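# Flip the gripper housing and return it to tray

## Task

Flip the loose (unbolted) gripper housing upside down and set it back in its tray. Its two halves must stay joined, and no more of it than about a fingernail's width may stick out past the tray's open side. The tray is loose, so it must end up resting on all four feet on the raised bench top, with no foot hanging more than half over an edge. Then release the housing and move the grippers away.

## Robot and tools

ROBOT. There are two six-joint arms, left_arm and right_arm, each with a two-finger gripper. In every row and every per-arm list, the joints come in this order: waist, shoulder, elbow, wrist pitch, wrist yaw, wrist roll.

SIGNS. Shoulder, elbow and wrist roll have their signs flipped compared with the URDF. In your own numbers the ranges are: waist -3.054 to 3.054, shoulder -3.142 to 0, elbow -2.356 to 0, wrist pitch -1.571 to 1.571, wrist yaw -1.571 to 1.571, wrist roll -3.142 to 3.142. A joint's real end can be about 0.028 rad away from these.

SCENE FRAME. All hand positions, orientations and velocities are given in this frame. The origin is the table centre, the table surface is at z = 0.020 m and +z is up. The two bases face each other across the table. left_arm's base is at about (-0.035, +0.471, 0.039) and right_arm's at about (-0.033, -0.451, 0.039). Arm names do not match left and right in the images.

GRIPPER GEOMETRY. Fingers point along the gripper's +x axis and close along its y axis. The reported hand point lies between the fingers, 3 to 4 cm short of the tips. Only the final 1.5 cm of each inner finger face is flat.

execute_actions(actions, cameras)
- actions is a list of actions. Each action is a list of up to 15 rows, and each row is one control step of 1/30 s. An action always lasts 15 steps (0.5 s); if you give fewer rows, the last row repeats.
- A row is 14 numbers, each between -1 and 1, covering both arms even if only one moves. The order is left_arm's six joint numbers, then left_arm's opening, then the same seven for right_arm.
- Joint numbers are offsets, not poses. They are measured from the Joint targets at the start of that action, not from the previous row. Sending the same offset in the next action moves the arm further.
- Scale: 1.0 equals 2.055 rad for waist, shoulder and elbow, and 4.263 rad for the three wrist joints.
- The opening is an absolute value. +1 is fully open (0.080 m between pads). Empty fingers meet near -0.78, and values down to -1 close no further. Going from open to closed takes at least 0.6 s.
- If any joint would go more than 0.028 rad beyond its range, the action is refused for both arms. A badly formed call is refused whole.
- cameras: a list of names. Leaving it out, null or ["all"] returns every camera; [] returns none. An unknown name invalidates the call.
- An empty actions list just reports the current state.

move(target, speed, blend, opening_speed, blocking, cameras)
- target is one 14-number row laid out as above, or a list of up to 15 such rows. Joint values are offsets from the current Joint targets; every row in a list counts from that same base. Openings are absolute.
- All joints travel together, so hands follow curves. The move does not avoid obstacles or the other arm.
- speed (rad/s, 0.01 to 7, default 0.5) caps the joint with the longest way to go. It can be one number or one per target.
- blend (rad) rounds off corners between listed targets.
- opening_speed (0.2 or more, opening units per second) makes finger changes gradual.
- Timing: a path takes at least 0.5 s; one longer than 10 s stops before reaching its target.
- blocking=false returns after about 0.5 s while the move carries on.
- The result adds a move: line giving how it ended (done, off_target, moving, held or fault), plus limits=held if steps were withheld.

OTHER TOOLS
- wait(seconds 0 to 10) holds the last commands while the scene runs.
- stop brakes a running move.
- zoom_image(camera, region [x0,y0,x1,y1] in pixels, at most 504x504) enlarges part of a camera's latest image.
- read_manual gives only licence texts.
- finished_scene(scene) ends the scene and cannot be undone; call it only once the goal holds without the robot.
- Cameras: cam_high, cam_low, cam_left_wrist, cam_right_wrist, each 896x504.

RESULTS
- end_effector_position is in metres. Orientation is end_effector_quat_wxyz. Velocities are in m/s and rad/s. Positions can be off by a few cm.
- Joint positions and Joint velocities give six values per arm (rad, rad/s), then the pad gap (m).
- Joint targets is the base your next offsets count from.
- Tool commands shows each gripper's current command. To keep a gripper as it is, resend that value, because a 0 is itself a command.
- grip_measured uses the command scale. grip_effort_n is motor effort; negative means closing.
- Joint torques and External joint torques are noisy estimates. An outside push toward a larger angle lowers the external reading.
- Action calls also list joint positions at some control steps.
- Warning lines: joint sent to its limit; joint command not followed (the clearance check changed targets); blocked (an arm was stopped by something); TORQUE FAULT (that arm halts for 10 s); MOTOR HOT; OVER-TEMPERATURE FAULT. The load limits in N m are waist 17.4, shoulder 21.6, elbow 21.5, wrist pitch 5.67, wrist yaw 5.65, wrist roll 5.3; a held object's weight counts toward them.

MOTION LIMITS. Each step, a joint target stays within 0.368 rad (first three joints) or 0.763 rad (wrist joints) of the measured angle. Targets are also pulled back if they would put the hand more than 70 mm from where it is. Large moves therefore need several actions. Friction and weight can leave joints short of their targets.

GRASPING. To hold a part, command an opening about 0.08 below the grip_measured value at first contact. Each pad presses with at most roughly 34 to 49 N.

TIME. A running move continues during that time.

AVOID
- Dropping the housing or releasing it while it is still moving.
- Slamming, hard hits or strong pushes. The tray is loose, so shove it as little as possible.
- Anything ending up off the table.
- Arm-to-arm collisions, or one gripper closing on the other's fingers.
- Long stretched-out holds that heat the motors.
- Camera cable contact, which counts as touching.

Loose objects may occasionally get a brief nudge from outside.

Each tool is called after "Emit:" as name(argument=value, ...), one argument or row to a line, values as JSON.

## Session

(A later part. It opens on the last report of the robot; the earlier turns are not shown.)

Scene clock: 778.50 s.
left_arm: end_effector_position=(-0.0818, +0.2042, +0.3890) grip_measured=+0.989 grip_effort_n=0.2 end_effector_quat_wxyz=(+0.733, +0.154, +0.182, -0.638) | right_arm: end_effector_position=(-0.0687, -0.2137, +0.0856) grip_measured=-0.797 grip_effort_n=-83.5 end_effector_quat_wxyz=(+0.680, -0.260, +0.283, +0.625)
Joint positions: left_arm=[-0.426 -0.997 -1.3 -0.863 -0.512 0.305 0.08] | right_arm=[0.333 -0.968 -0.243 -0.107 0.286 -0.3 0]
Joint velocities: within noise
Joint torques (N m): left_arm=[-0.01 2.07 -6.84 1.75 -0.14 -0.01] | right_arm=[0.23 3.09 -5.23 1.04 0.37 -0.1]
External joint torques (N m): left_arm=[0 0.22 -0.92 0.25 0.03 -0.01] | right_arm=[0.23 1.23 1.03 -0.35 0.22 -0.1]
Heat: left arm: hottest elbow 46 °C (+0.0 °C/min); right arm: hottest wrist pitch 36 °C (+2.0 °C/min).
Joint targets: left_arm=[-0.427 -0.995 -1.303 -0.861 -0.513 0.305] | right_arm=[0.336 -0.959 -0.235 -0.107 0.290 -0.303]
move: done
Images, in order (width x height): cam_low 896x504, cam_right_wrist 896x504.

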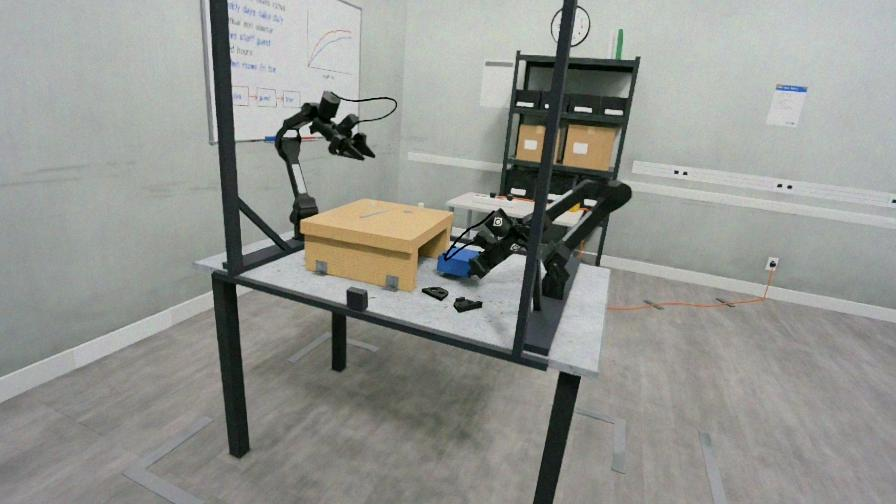

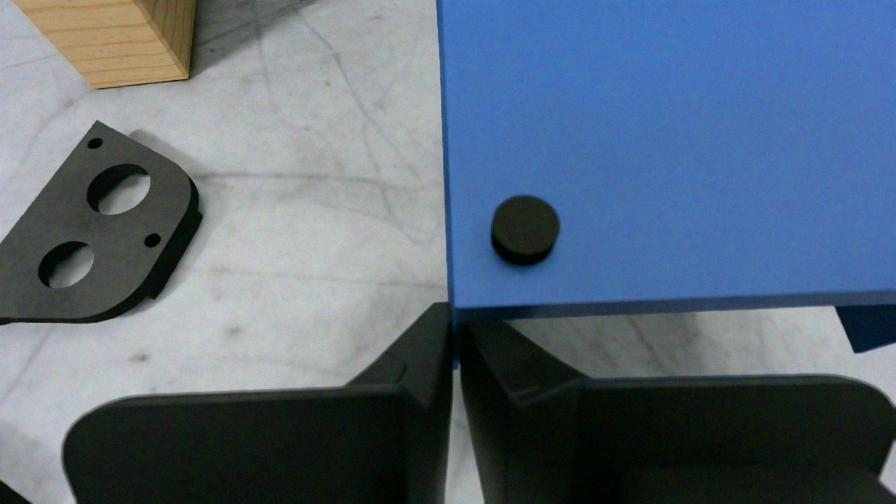

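Emit:
move(
  target=[
    [0,0,0,0,0,0,0.988964,0.0599,0.0659,-0.4144,-0.2388,0.0194,-0.0231,-1],
    [0,0,0,0,0,0,0.988964,-0.0422,-0.3021,-0.6328,-0.1552,-0.0137,0.0152,-1],
  ],
  speed=0.4,
)

Emit:
zoom_image(
  camera="cam_low",
  region=[370, 150, 490, 240],
)

Scene clock: 810.73 s.
left_arm: end_effector_position=(-0.0818, +0.2042, +0.3890) grip_measured=+0.989 grip_effort_n=0.2 end_effector_quat_wxyz=(+0.733, +0.154, +0.182, -0.638) | right_arm: end_effector_position=(-0.0997, -0.0409, +0.2980) grip_measured=-0.797 grip_effort_n=-83.5 end_effector_quat_wxyz=(+0.681, -0.261, +0.284, +0.622)
Joint positions: left_arm=[-0.426 -0.997 -1.3 -0.863 -0.512 0.305 0.08] | right_arm=[0.251 -1.573 -1.524 -0.772 0.236 -0.241 0]
Joint velocities: within noise
Joint torques (N m): left_arm=[-0.02 2.09 -6.82 1.75 -0.14 -0.01] | right_arm=[-0.23 6.04 -8.05 1.26 -0.02 0.09]
External joint torques (N m): left_arm=[0 0.19 -0.89 0.25 0.03 -0.01] | right_arm=[-0.26 -0.8 -1.26 -0.15 -0.13 0.1]
Heat: left arm: hottest elbow 46 °C (+0.0 °C/min); right arm: hottest wrist pitch 37 °C (+3.0 °C/min).
Joint targets: left_arm=[-0.427 -0.995 -1.303 -0.861 -0.513 0.305] | right_arm=[0.249 -1.580 -1.536 -0.768 0.231 -0.239]
move: done

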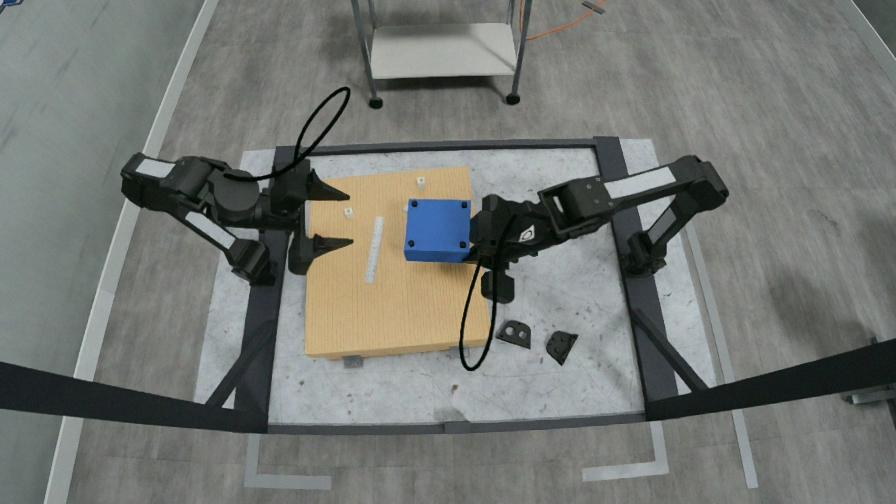

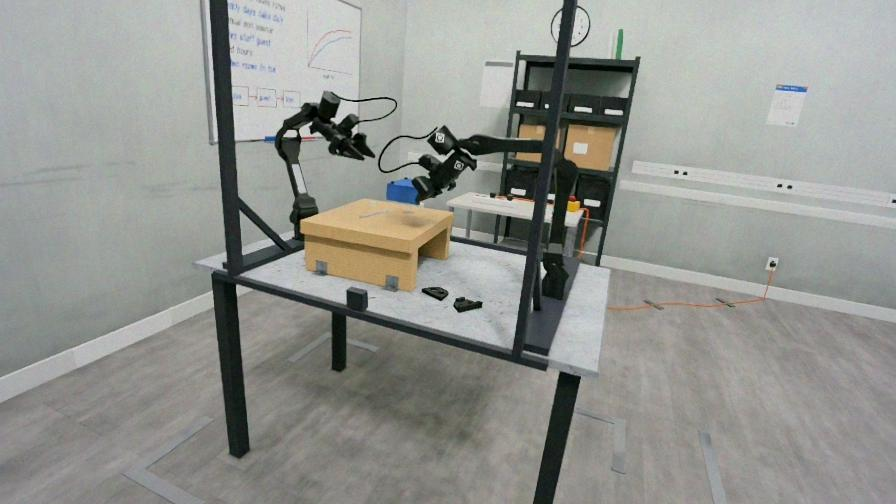

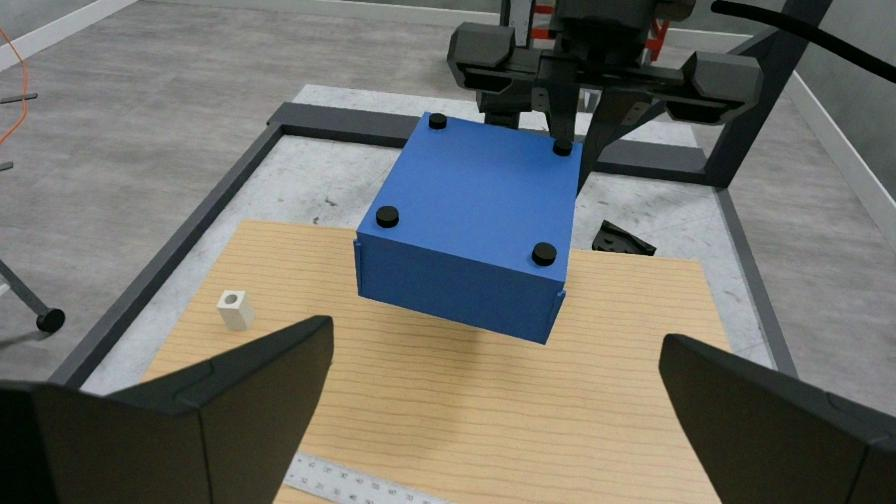

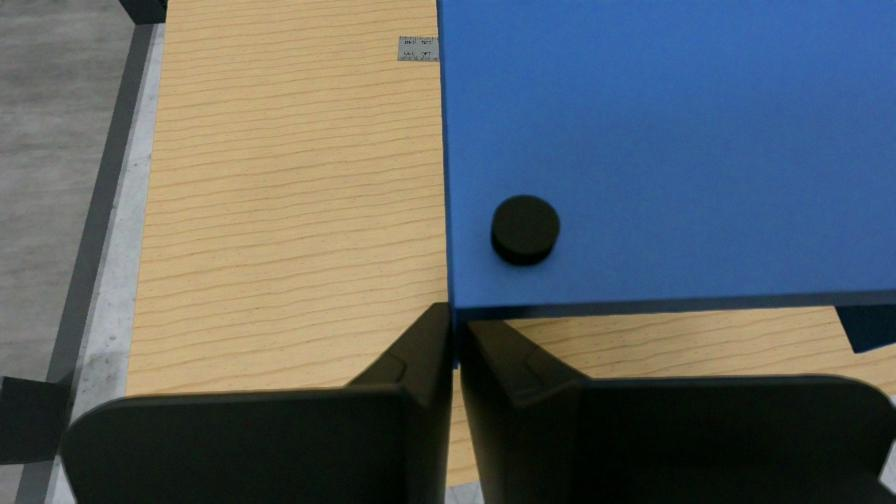

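Scaled by 4.200 from the camera's 896x504 image, which has a finer 1280x720 frame.

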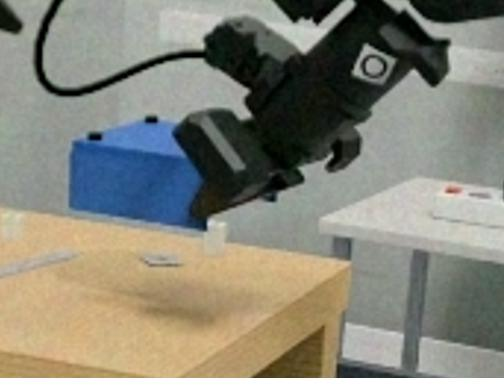

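Emit:
move(
  target=[0,0,0,0,0,0,0.988964,0,0.0069,0.1468,0.0671,0,0,-1],
  speed=0.2,
  cameras=["cam_low","cam_right_wrist","cam_left_wrist"],
)

Emit:
zoom_image(
  camera="cam_low",
  region=[370, 150, 490, 240],
)

Scene clock: 820.47 s.
left_arm: end_effector_position=(-0.0818, +0.2042, +0.3890) grip_measured=+0.989 grip_effort_n=0.2 end_effector_quat_wxyz=(+0.733, +0.154, +0.182, -0.638) | right_arm: end_effector_position=(-0.1008, -0.0363, +0.2288) grip_measured=-0.797 grip_effort_n=-83.5 end_effector_quat_wxyz=(+0.682, -0.258, +0.282, +0.623)
Joint positions: left_arm=[-0.426 -0.997 -1.3 -0.863 -0.512 0.305 0.08] | right_arm=[0.251 -1.573 -1.244 -0.485 0.236 -0.241 0]
Joint velocities: within noise
Joint torques (N m): left_arm=[-0.03 2.09 -6.87 1.75 -0.13 -0.01] | right_arm=[-0.14 7.67 -5.62 1.15 -0.05 0.09]
External joint torques (N m): left_arm=[-0.03 0.29 -1 0.26 0.03 -0.01] | right_arm=[-0.13 0.84 1.18 -0.24 -0.17 0.09]
Heat: left arm: hottest elbow 46 °C (+0.0 °C/min); right arm: hottest elbow 36 °C (+1.0 °C/min).
Joint targets: left_arm=[-0.427 -0.995 -1.303 -0.861 -0.513 0.305] | right_arm=[0.249 -1.566 -1.234 -0.482 0.232 -0.238]
move: done
Images, in order (width x height): cam_low 896x504, cam_left_wrist 896x504, cam_right_wrist 896x504.

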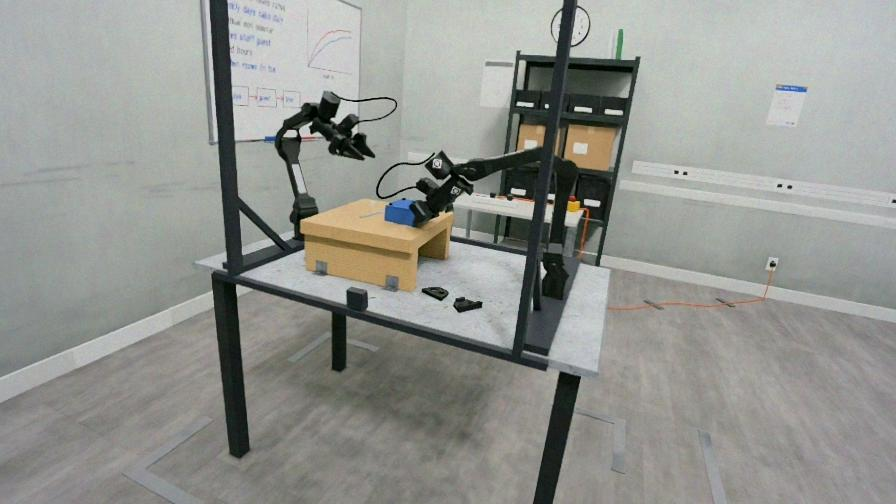

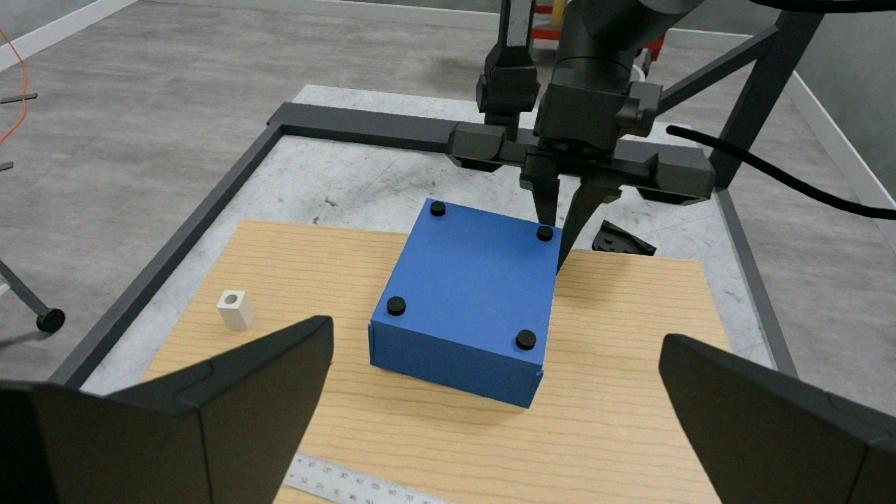

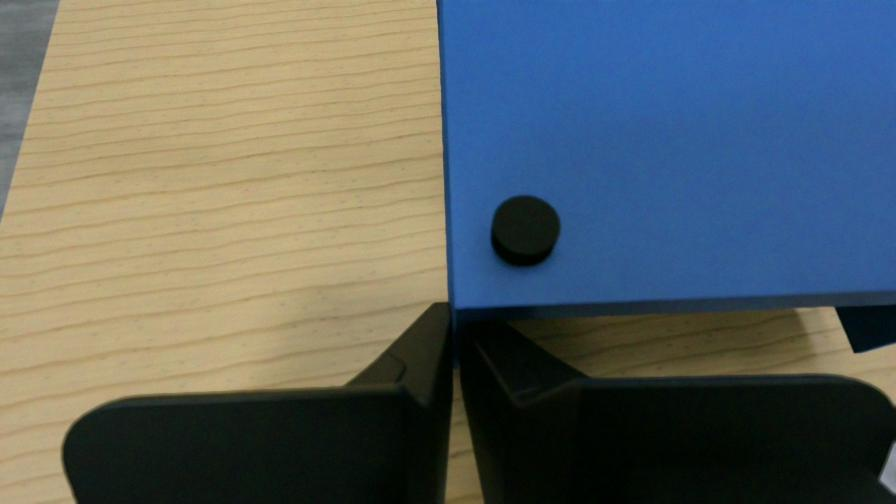

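Scaled by 4.200 from the camera's 896x504 image, which has a finer 1280x720 frame.

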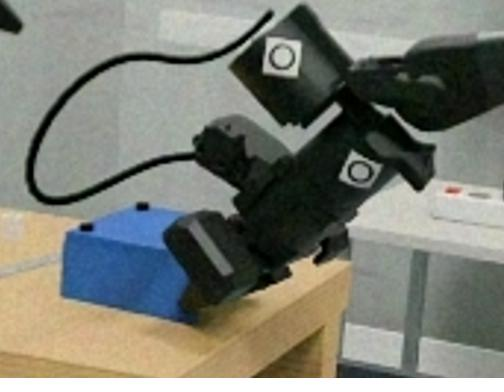

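Emit:
move(
  target=[0,0,0,0,0,0,0.988964,0,0.0004,0.0081,0.0037,0,0,-1],
  speed=0.05,
  cameras=["cam_low"],
)

Emit:
zoom_image(
  camera="cam_low",
  region=[370, 180, 460, 240],
)

Scene clock: 825.43 s.
left_arm: end_effector_position=(-0.0818, +0.2042, +0.3890) grip_measured=+0.989 grip_effort_n=0.2 end_effector_quat_wxyz=(+0.733, +0.154, +0.182, -0.638) | right_arm: end_effector_position=(-0.1010, -0.0357, +0.2266) grip_measured=-0.797 grip_effort_n=-83.5 end_effector_quat_wxyz=(+0.683, -0.256, +0.280, +0.625)
Joint positions: left_arm=[-0.426 -0.997 -1.3 -0.863 -0.512 0.305 0.08] | right_arm=[0.251 -1.572 -1.231 -0.466 0.236 -0.241 0]
Joint velocities: within noise
Joint torques (N m): left_arm=[-0.05 2.07 -6.86 1.75 -0.13 0] | right_arm=[-0.27 7.56 -5.09 1 0 0.07]
External joint torques (N m): left_arm=[-0.03 0.19 -0.96 0.27 0.04 0] | right_arm=[-0.27 0.68 1.74 -0.41 -0.12 0.07]
Heat: left arm: hottest elbow 46 °C (+0.0 °C/min); right arm: hottest elbow 36 °C (+1.0 °C/min).
Joint targets: left_arm=[-0.427 -0.995 -1.303 -0.861 -0.513 0.305] | right_arm=[0.249 -1.565 -1.218 -0.467 0.232 -0.238]
move: done
Images, in order (width x height): cam_low 896x504.

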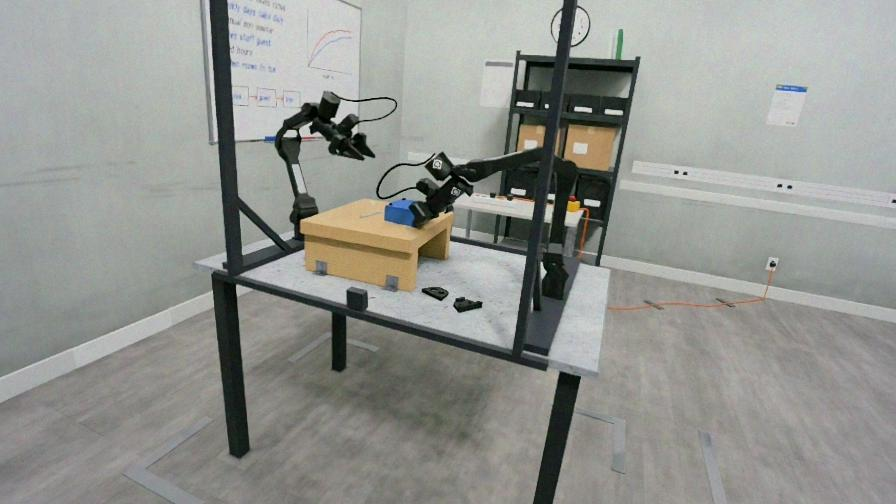

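Scaled by 5.600 from the camera's 896x504 image, which has a finer 1280x720 frame.

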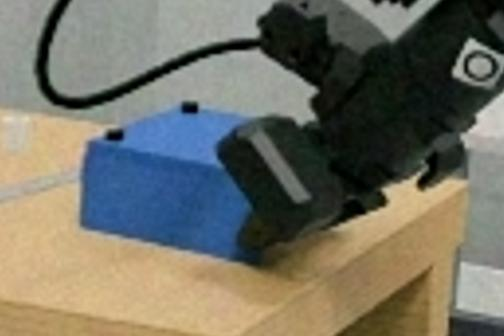

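Emit:
move(
  target=[
    [0,0,0,0,0,0,0.988964,0,0,0,0,0,0,0],
    [0,0,0,0,0,0,0.988964,0.029,0.0836,-0.0211,-0.053,0.0096,-0.0107,0],
  ],
  speed=0.15,
  opening_speed=0.6,
)

Emit:
zoom_image(
  camera="cam_right_wrist",
  region=[300, 20, 800, 380],
)

Scene clock: 839.70 s.
left_arm: end_effector_position=(-0.0818, +0.2042, +0.3890) grip_measured=+0.989 grip_effort_n=0.2 end_effector_quat_wxyz=(+0.733, +0.154, +0.182, -0.638) | right_arm: end_effector_position=(-0.1037, -0.0870, +0.2659) grip_measured=-0.003 grip_effort_n=17.0 end_effector_quat_wxyz=(+0.679, -0.267, +0.286, +0.621)
Joint positions: left_arm=[-0.426 -0.997 -1.3 -0.863 -0.512 0.305 0.08] | right_arm=[0.306 -1.404 -1.251 -0.692 0.269 -0.28 0.035]
Joint velocities: within noise
Joint torques (N m): left_arm=[-0.03 2.08 -6.87 1.75 -0.14 -0.01] | right_arm=[0.34 6.77 -7.68 0.95 0.32 -0.16]
External joint torques (N m): left_arm=[-0.04 0.23 -0.99 0.27 0.03 0] | right_arm=[0.32 1.2 -0.88 -0.42 0.18 -0.16]
Heat: left arm: hottest elbow 46 °C (+0.0 °C/min); right arm: hottest elbow 36 °C (+2.0 °C/min).
Joint targets: left_arm=[-0.427 -0.995 -1.303 -0.861 -0.513 0.305] | right_arm=[0.309 -1.393 -1.261 -0.693 0.273 -0.284]
move: done

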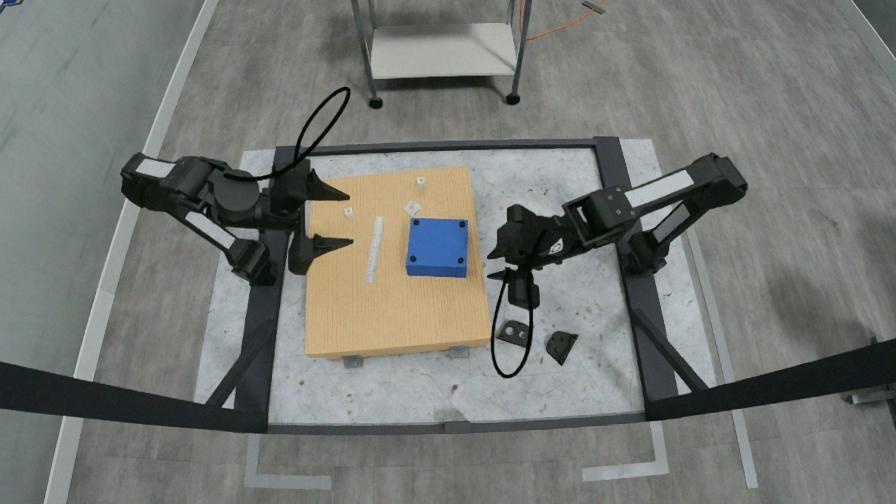

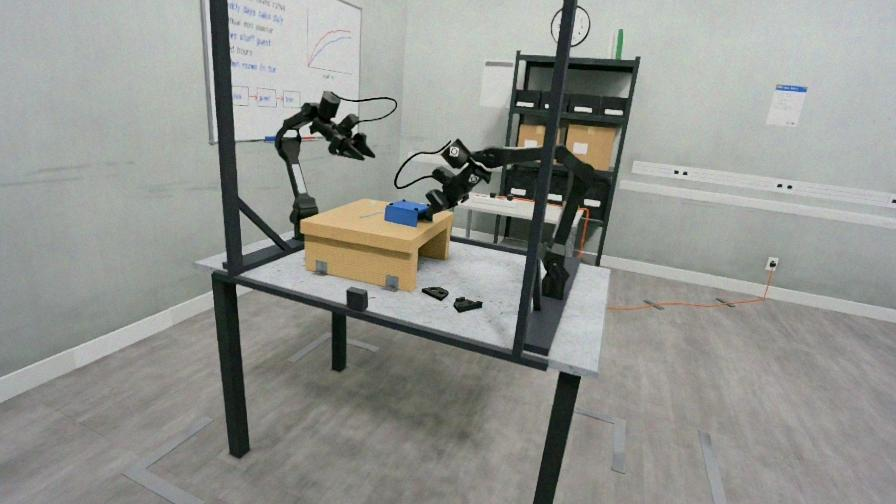

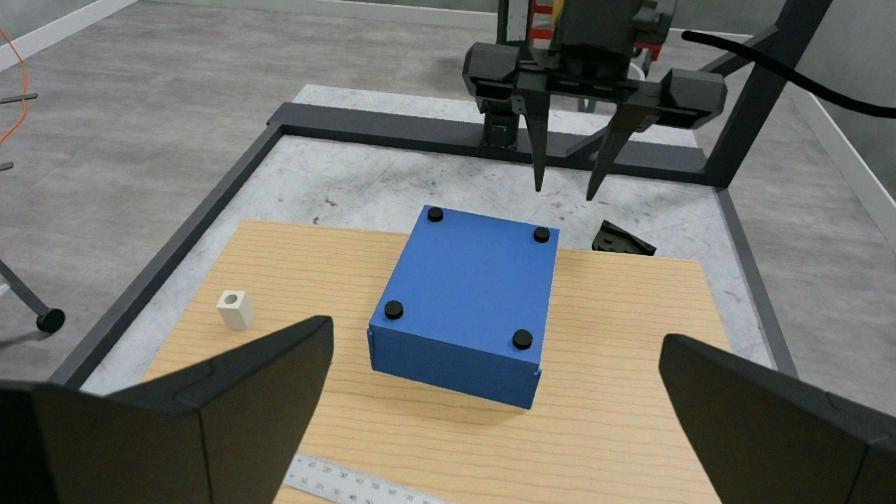

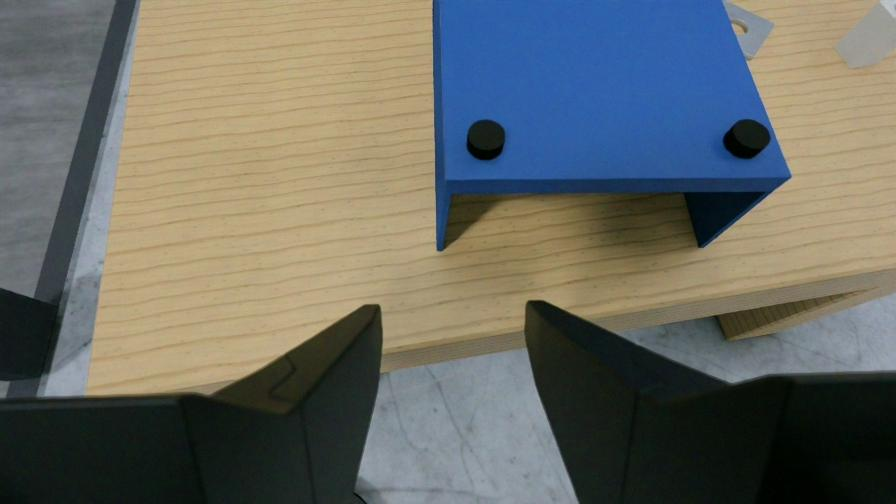

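Scaled by 1.008 from the camera's 896x504 image, which has a finer 1280x720 frame.

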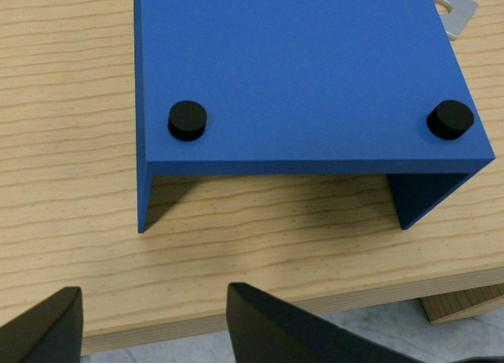

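Emit:
move(
  target=[0,0,0,0,0,0,0.988964,0.0696,0.1342,0.4204,0.31,0.0567,0.056,0],
  speed=0.5,
  cameras=["cam_low","cam_right_wrist","cam_left_wrist"],
)

Scene clock: 869.80 s.
left_arm: end_effector_position=(-0.0818, +0.2042, +0.3890) grip_measured=+0.989 grip_effort_n=0.2 end_effector_quat_wxyz=(+0.733, +0.154, +0.182, -0.638) | right_arm: end_effector_position=(-0.1073, -0.1228, +0.2456) grip_measured=-0.003 grip_effort_n=17.0 end_effector_quat_wxyz=(+0.730, -0.028, +0.031, +0.682)
Joint positions: left_arm=[-0.426 -0.997 -1.3 -0.863 -0.512 0.305 0.08] | right_arm=[0.449 -1.127 -0.406 0.626 0.51 -0.048 0.035]
Joint velocities: within noise
Joint torques (N m): left_arm=[-0.05 2.05 -6.82 1.75 -0.13 -0.01] | right_arm=[0.34 4.35 -5.25 1.49 0.25 0.03]
External joint torques (N m): left_arm=[-0.04 0.1 -0.86 0.26 0.04 -0.01] | right_arm=[0.34 1.15 1.26 -0.17 0.22 0.04]
Heat: left arm: hottest elbow 46 °C (+0.0 °C/min); right arm: hottest wrist pitch 37 °C (+0.0 °C/min).
Joint targets: left_arm=[-0.427 -0.995 -1.303 -0.861 -0.513 0.305] | right_arm=[0.452 -1.117 -0.397 0.629 0.514 -0.045]
move: done
Images, in order (width x height): cam_low 896x504, cam_left_wrist 896x504, cam_right_wrist 896x504.

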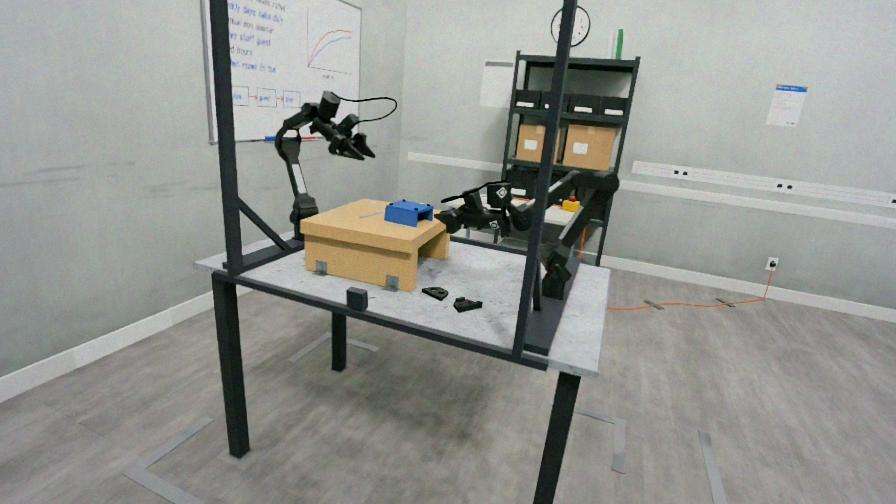

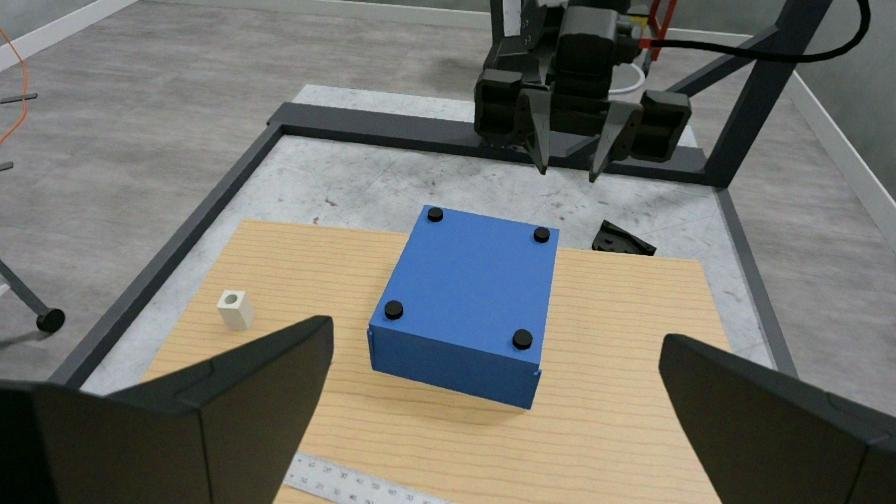

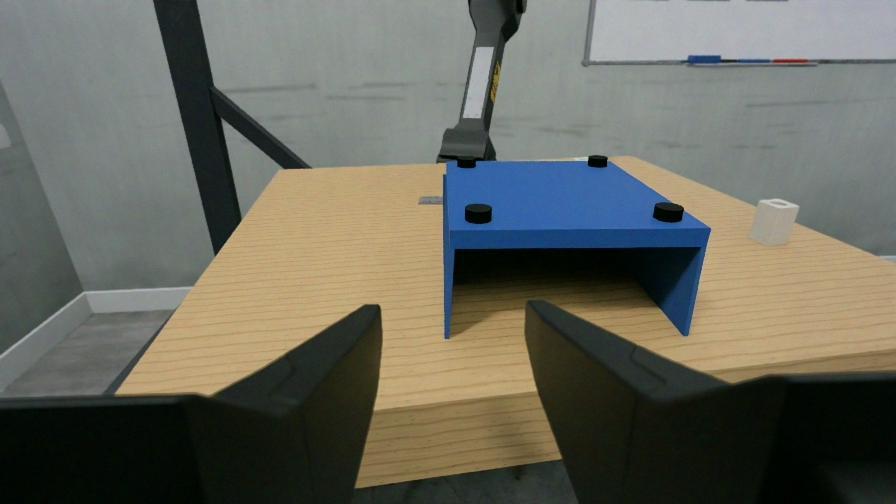

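Emit:
move(
  target=[0,0,0,0,0,0,0.988964,-0.0816,-0.2184,-0.106,0.0557,-0.043,0.0041,0],
  speed=0.2,
  cameras=["cam_low","cam_right_wrist","cam_left_wrist"],
)

Emit:
zoom_image(
  camera="cam_low",
  region=[370, 180, 490, 250],
)

Scene clock: 896.60 s.
left_arm: end_effector_position=(-0.0818, +0.2042, +0.3890) grip_measured=+0.989 grip_effort_n=0.2 end_effector_quat_wxyz=(+0.733, +0.154, +0.182, -0.638) | right_arm: end_effector_position=(-0.1009, -0.0374, +0.2234) grip_measured=-0.003 grip_effort_n=17.0 end_effector_quat_wxyz=(+0.726, -0.028, +0.030, +0.687)
Joint positions: left_arm=[-0.426 -0.997 -1.3 -0.863 -0.512 0.305 0.08] | right_arm=[0.287 -1.556 -0.605 0.864 0.336 -0.03 0.035]
Joint velocities: within noise
Joint torques (N m): left_arm=[-0.04 2.1 -6.83 1.75 -0.14 -0.02] | right_arm=[-0.26 4.84 -6.82 1.48 -0.12 0.07]
External joint torques (N m): left_arm=[-0.04 0.25 -1 0.29 0.03 -0.02] | right_arm=[-0.26 -0.9 -1 -0.19 -0.14 0.07]
Heat: left arm: hottest elbow 47 °C (+1.0 °C/min); right arm: hottest wrist pitch 39 °C (+3.0 °C/min).
Joint targets: left_arm=[-0.427 -0.995 -1.303 -0.861 -0.513 0.305] | right_arm=[0.284 -1.566 -0.615 0.867 0.331 -0.028]
move: done
Images, in order (width x height): cam_low 896x504, cam_left_wrist 896x504, cam_right_wrist 896x504.

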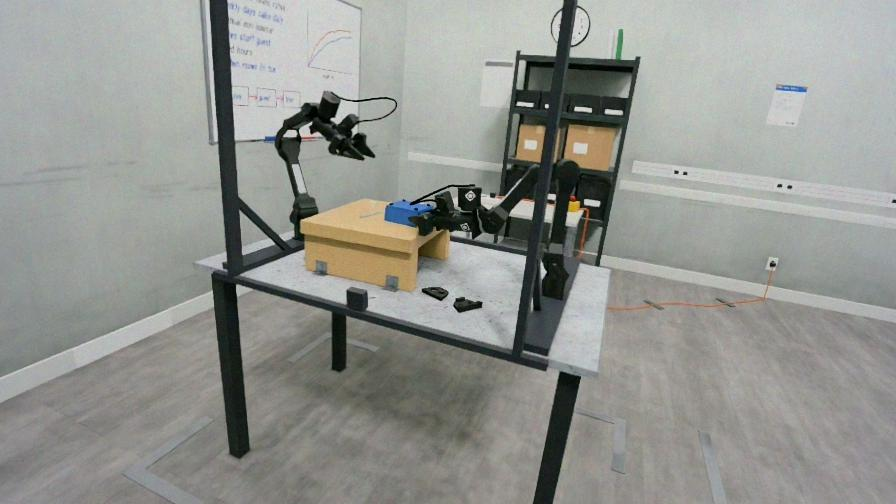

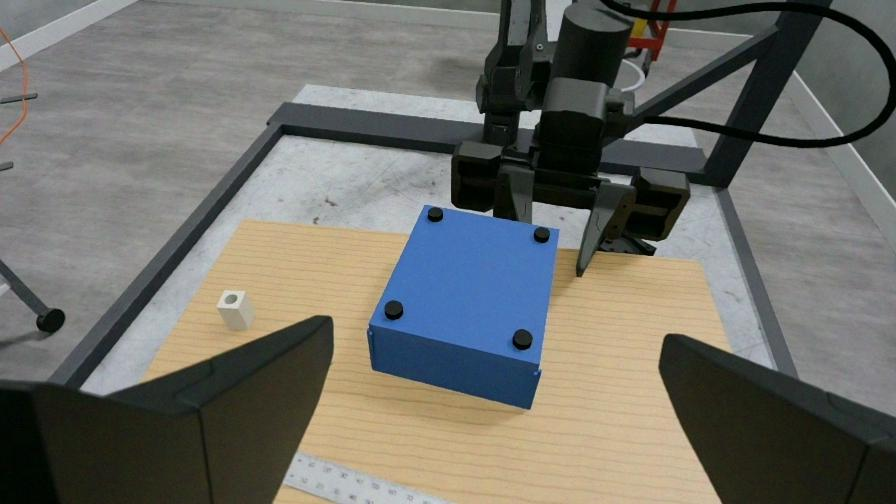

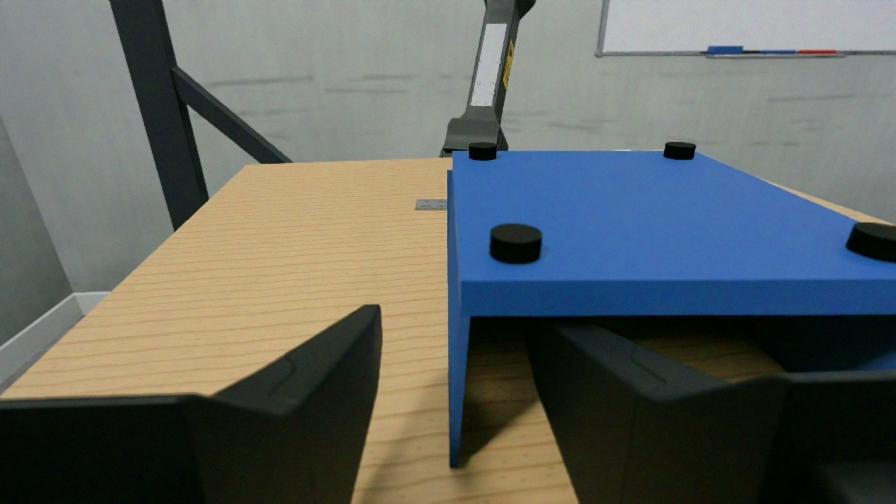

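Scaled by 4.200 from the camera's 896x504 image, which has a finer 1280x720 frame.

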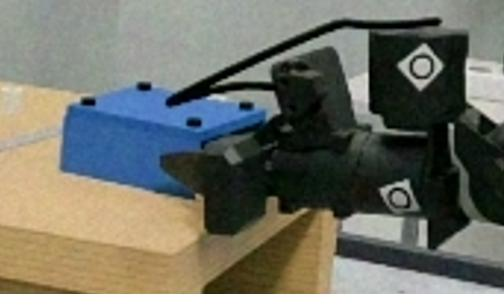

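Emit:
move(
  target=[0,0,0,0,0,0,0.988964,0,0,0,0,0,0,-1],
  opening_speed=0.5,
  cameras=["cam_right_wrist","cam_left_wrist"],
)

Scene clock: 901.97 s.
left_arm: end_effector_position=(-0.0818, +0.2042, +0.3890) grip_measured=+0.989 grip_effort_n=0.2 end_effector_quat_wxyz=(+0.733, +0.154, +0.182, -0.638) | right_arm: end_effector_position=(-0.1008, -0.0372, +0.2235) grip_measured=-0.794 grip_effort_n=-83.5 end_effector_quat_wxyz=(+0.726, -0.028, +0.030, +0.687)
Joint positions: left_arm=[-0.426 -0.997 -1.3 -0.863 -0.512 0.305 0.08] | right_arm=[0.286 -1.557 -0.605 0.864 0.334 -0.029 0]
Joint velocities: within noise
Joint torques (N m): left_arm=[-0.02 2.07 -6.86 1.76 -0.13 -0.01] | right_arm=[-0.27 4.98 -6.72 1.49 -0.07 0.03]
External joint torques (N m): left_arm=[-0.04 0.13 -0.91 0.26 0.04 -0.01] | right_arm=[-0.28 -0.77 -0.87 -0.19 -0.09 0.03]
Heat: left arm: hottest elbow 47 °C (+1.0 °C/min); right arm: hottest wrist pitch 39 °C (+3.0 °C/min).
Joint targets: left_arm=[-0.427 -0.995 -1.303 -0.861 -0.513 0.305] | right_arm=[0.284 -1.566 -0.615 0.867 0.331 -0.028]
move: done
Images, in order (width x height): cam_left_wrist 896x504, cam_right_wrist 896x504.

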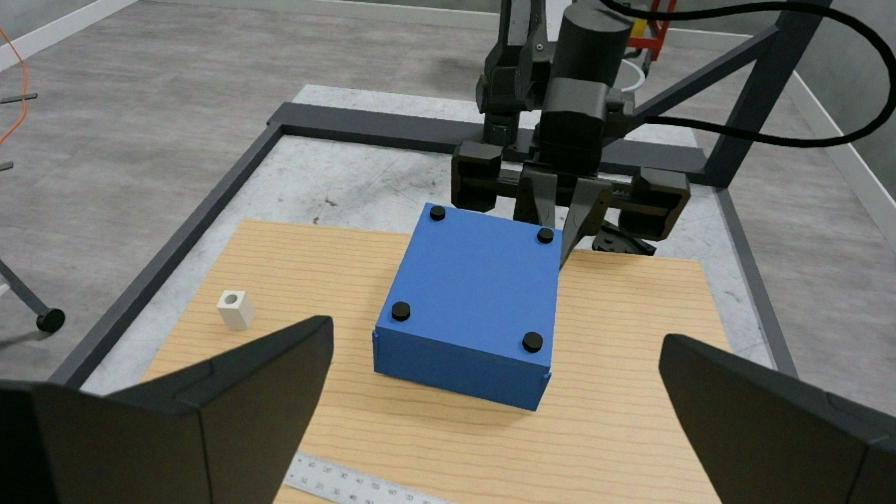

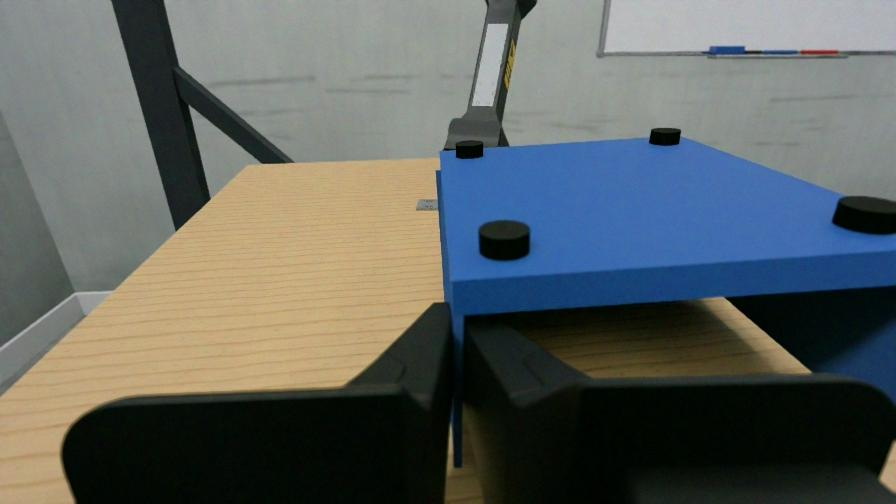

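Emit:
move(
  target=[
    [0,0,0,0,0,0,0.988964,-0.1801,0.3896,-0.0773,-0.2242,-0.0991,0.0083,-1],
    [0,0,0,0,0,0,0.988964,-0.1801,0.3896,-0.0773,-0.2242,-0.0991,-0.7205,-1],
  ],
  speed=[0.35,0.8],
)

Scene clock: 919.20 s.
left_arm: end_effector_position=(-0.0818, +0.2042, +0.3890) grip_measured=+0.989 grip_effort_n=0.2 end_effector_quat_wxyz=(+0.733, +0.154, +0.182, -0.638) | right_arm: end_effector_position=(-0.0201, -0.1578, +0.3622) grip_measured=-0.794 grip_effort_n=-83.5 end_effector_quat_wxyz=(+0.049, +0.705, +0.707, -0.023)
Joint positions: left_arm=[-0.426 -0.997 -1.3 -0.863 -0.512 0.305 0.08] | right_arm=[-0.083 -0.773 -0.762 -0.091 -0.088 -3.096 0]
Joint velocities: within noise
Joint torques (N m): left_arm=[-0.03 2.09 -6.85 1.75 -0.13 -0.01] | right_arm=[-0.18 2.51 -8.21 1.46 -0.11 -0.1]
External joint torques (N m): left_arm=[-0.03 0.09 -0.85 0.24 0.04 -0.01] | right_arm=[-0.17 1.03 -1.18 -0.26 -0.1 -0.11]
Heat: left arm: hottest elbow 47 °C (+1.0 °C/min); right arm: hottest wrist pitch 39 °C (+2.0 °C/min).
Joint targets: left_arm=[-0.427 -0.995 -1.303 -0.861 -0.513 0.305] | right_arm=[-0.086 -0.766 -0.774 -0.089 -0.092 -3.099]
move: done

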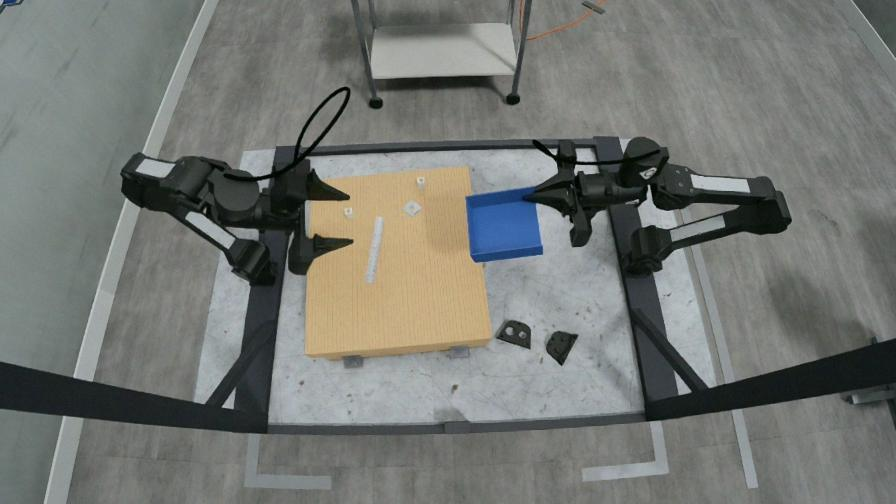

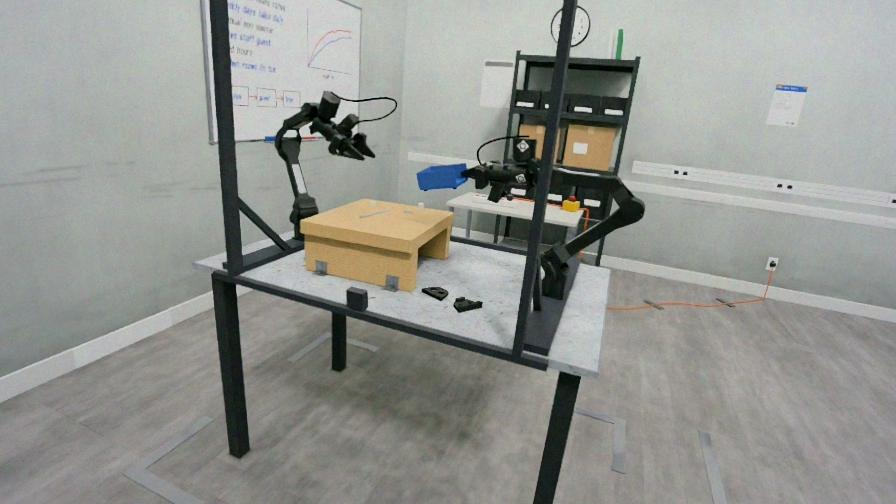

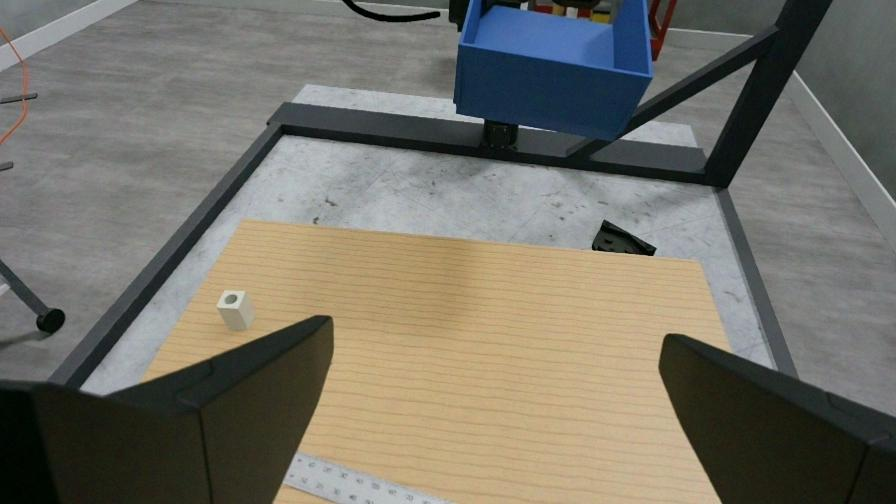

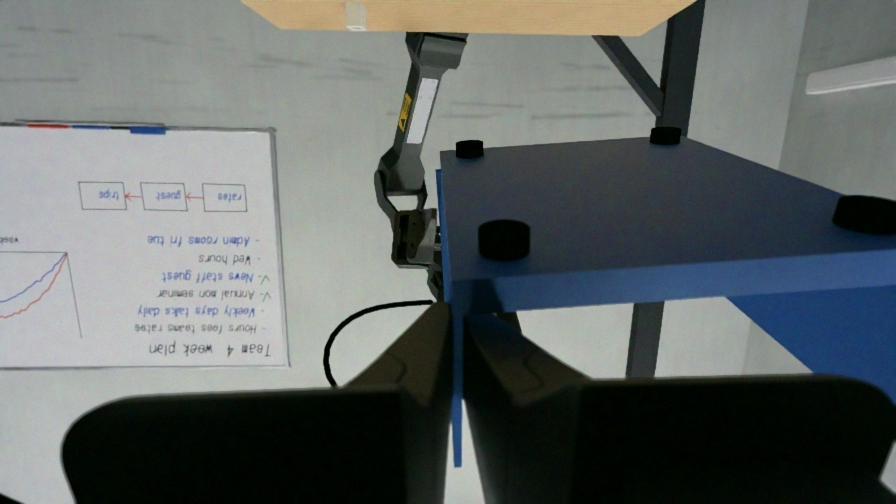

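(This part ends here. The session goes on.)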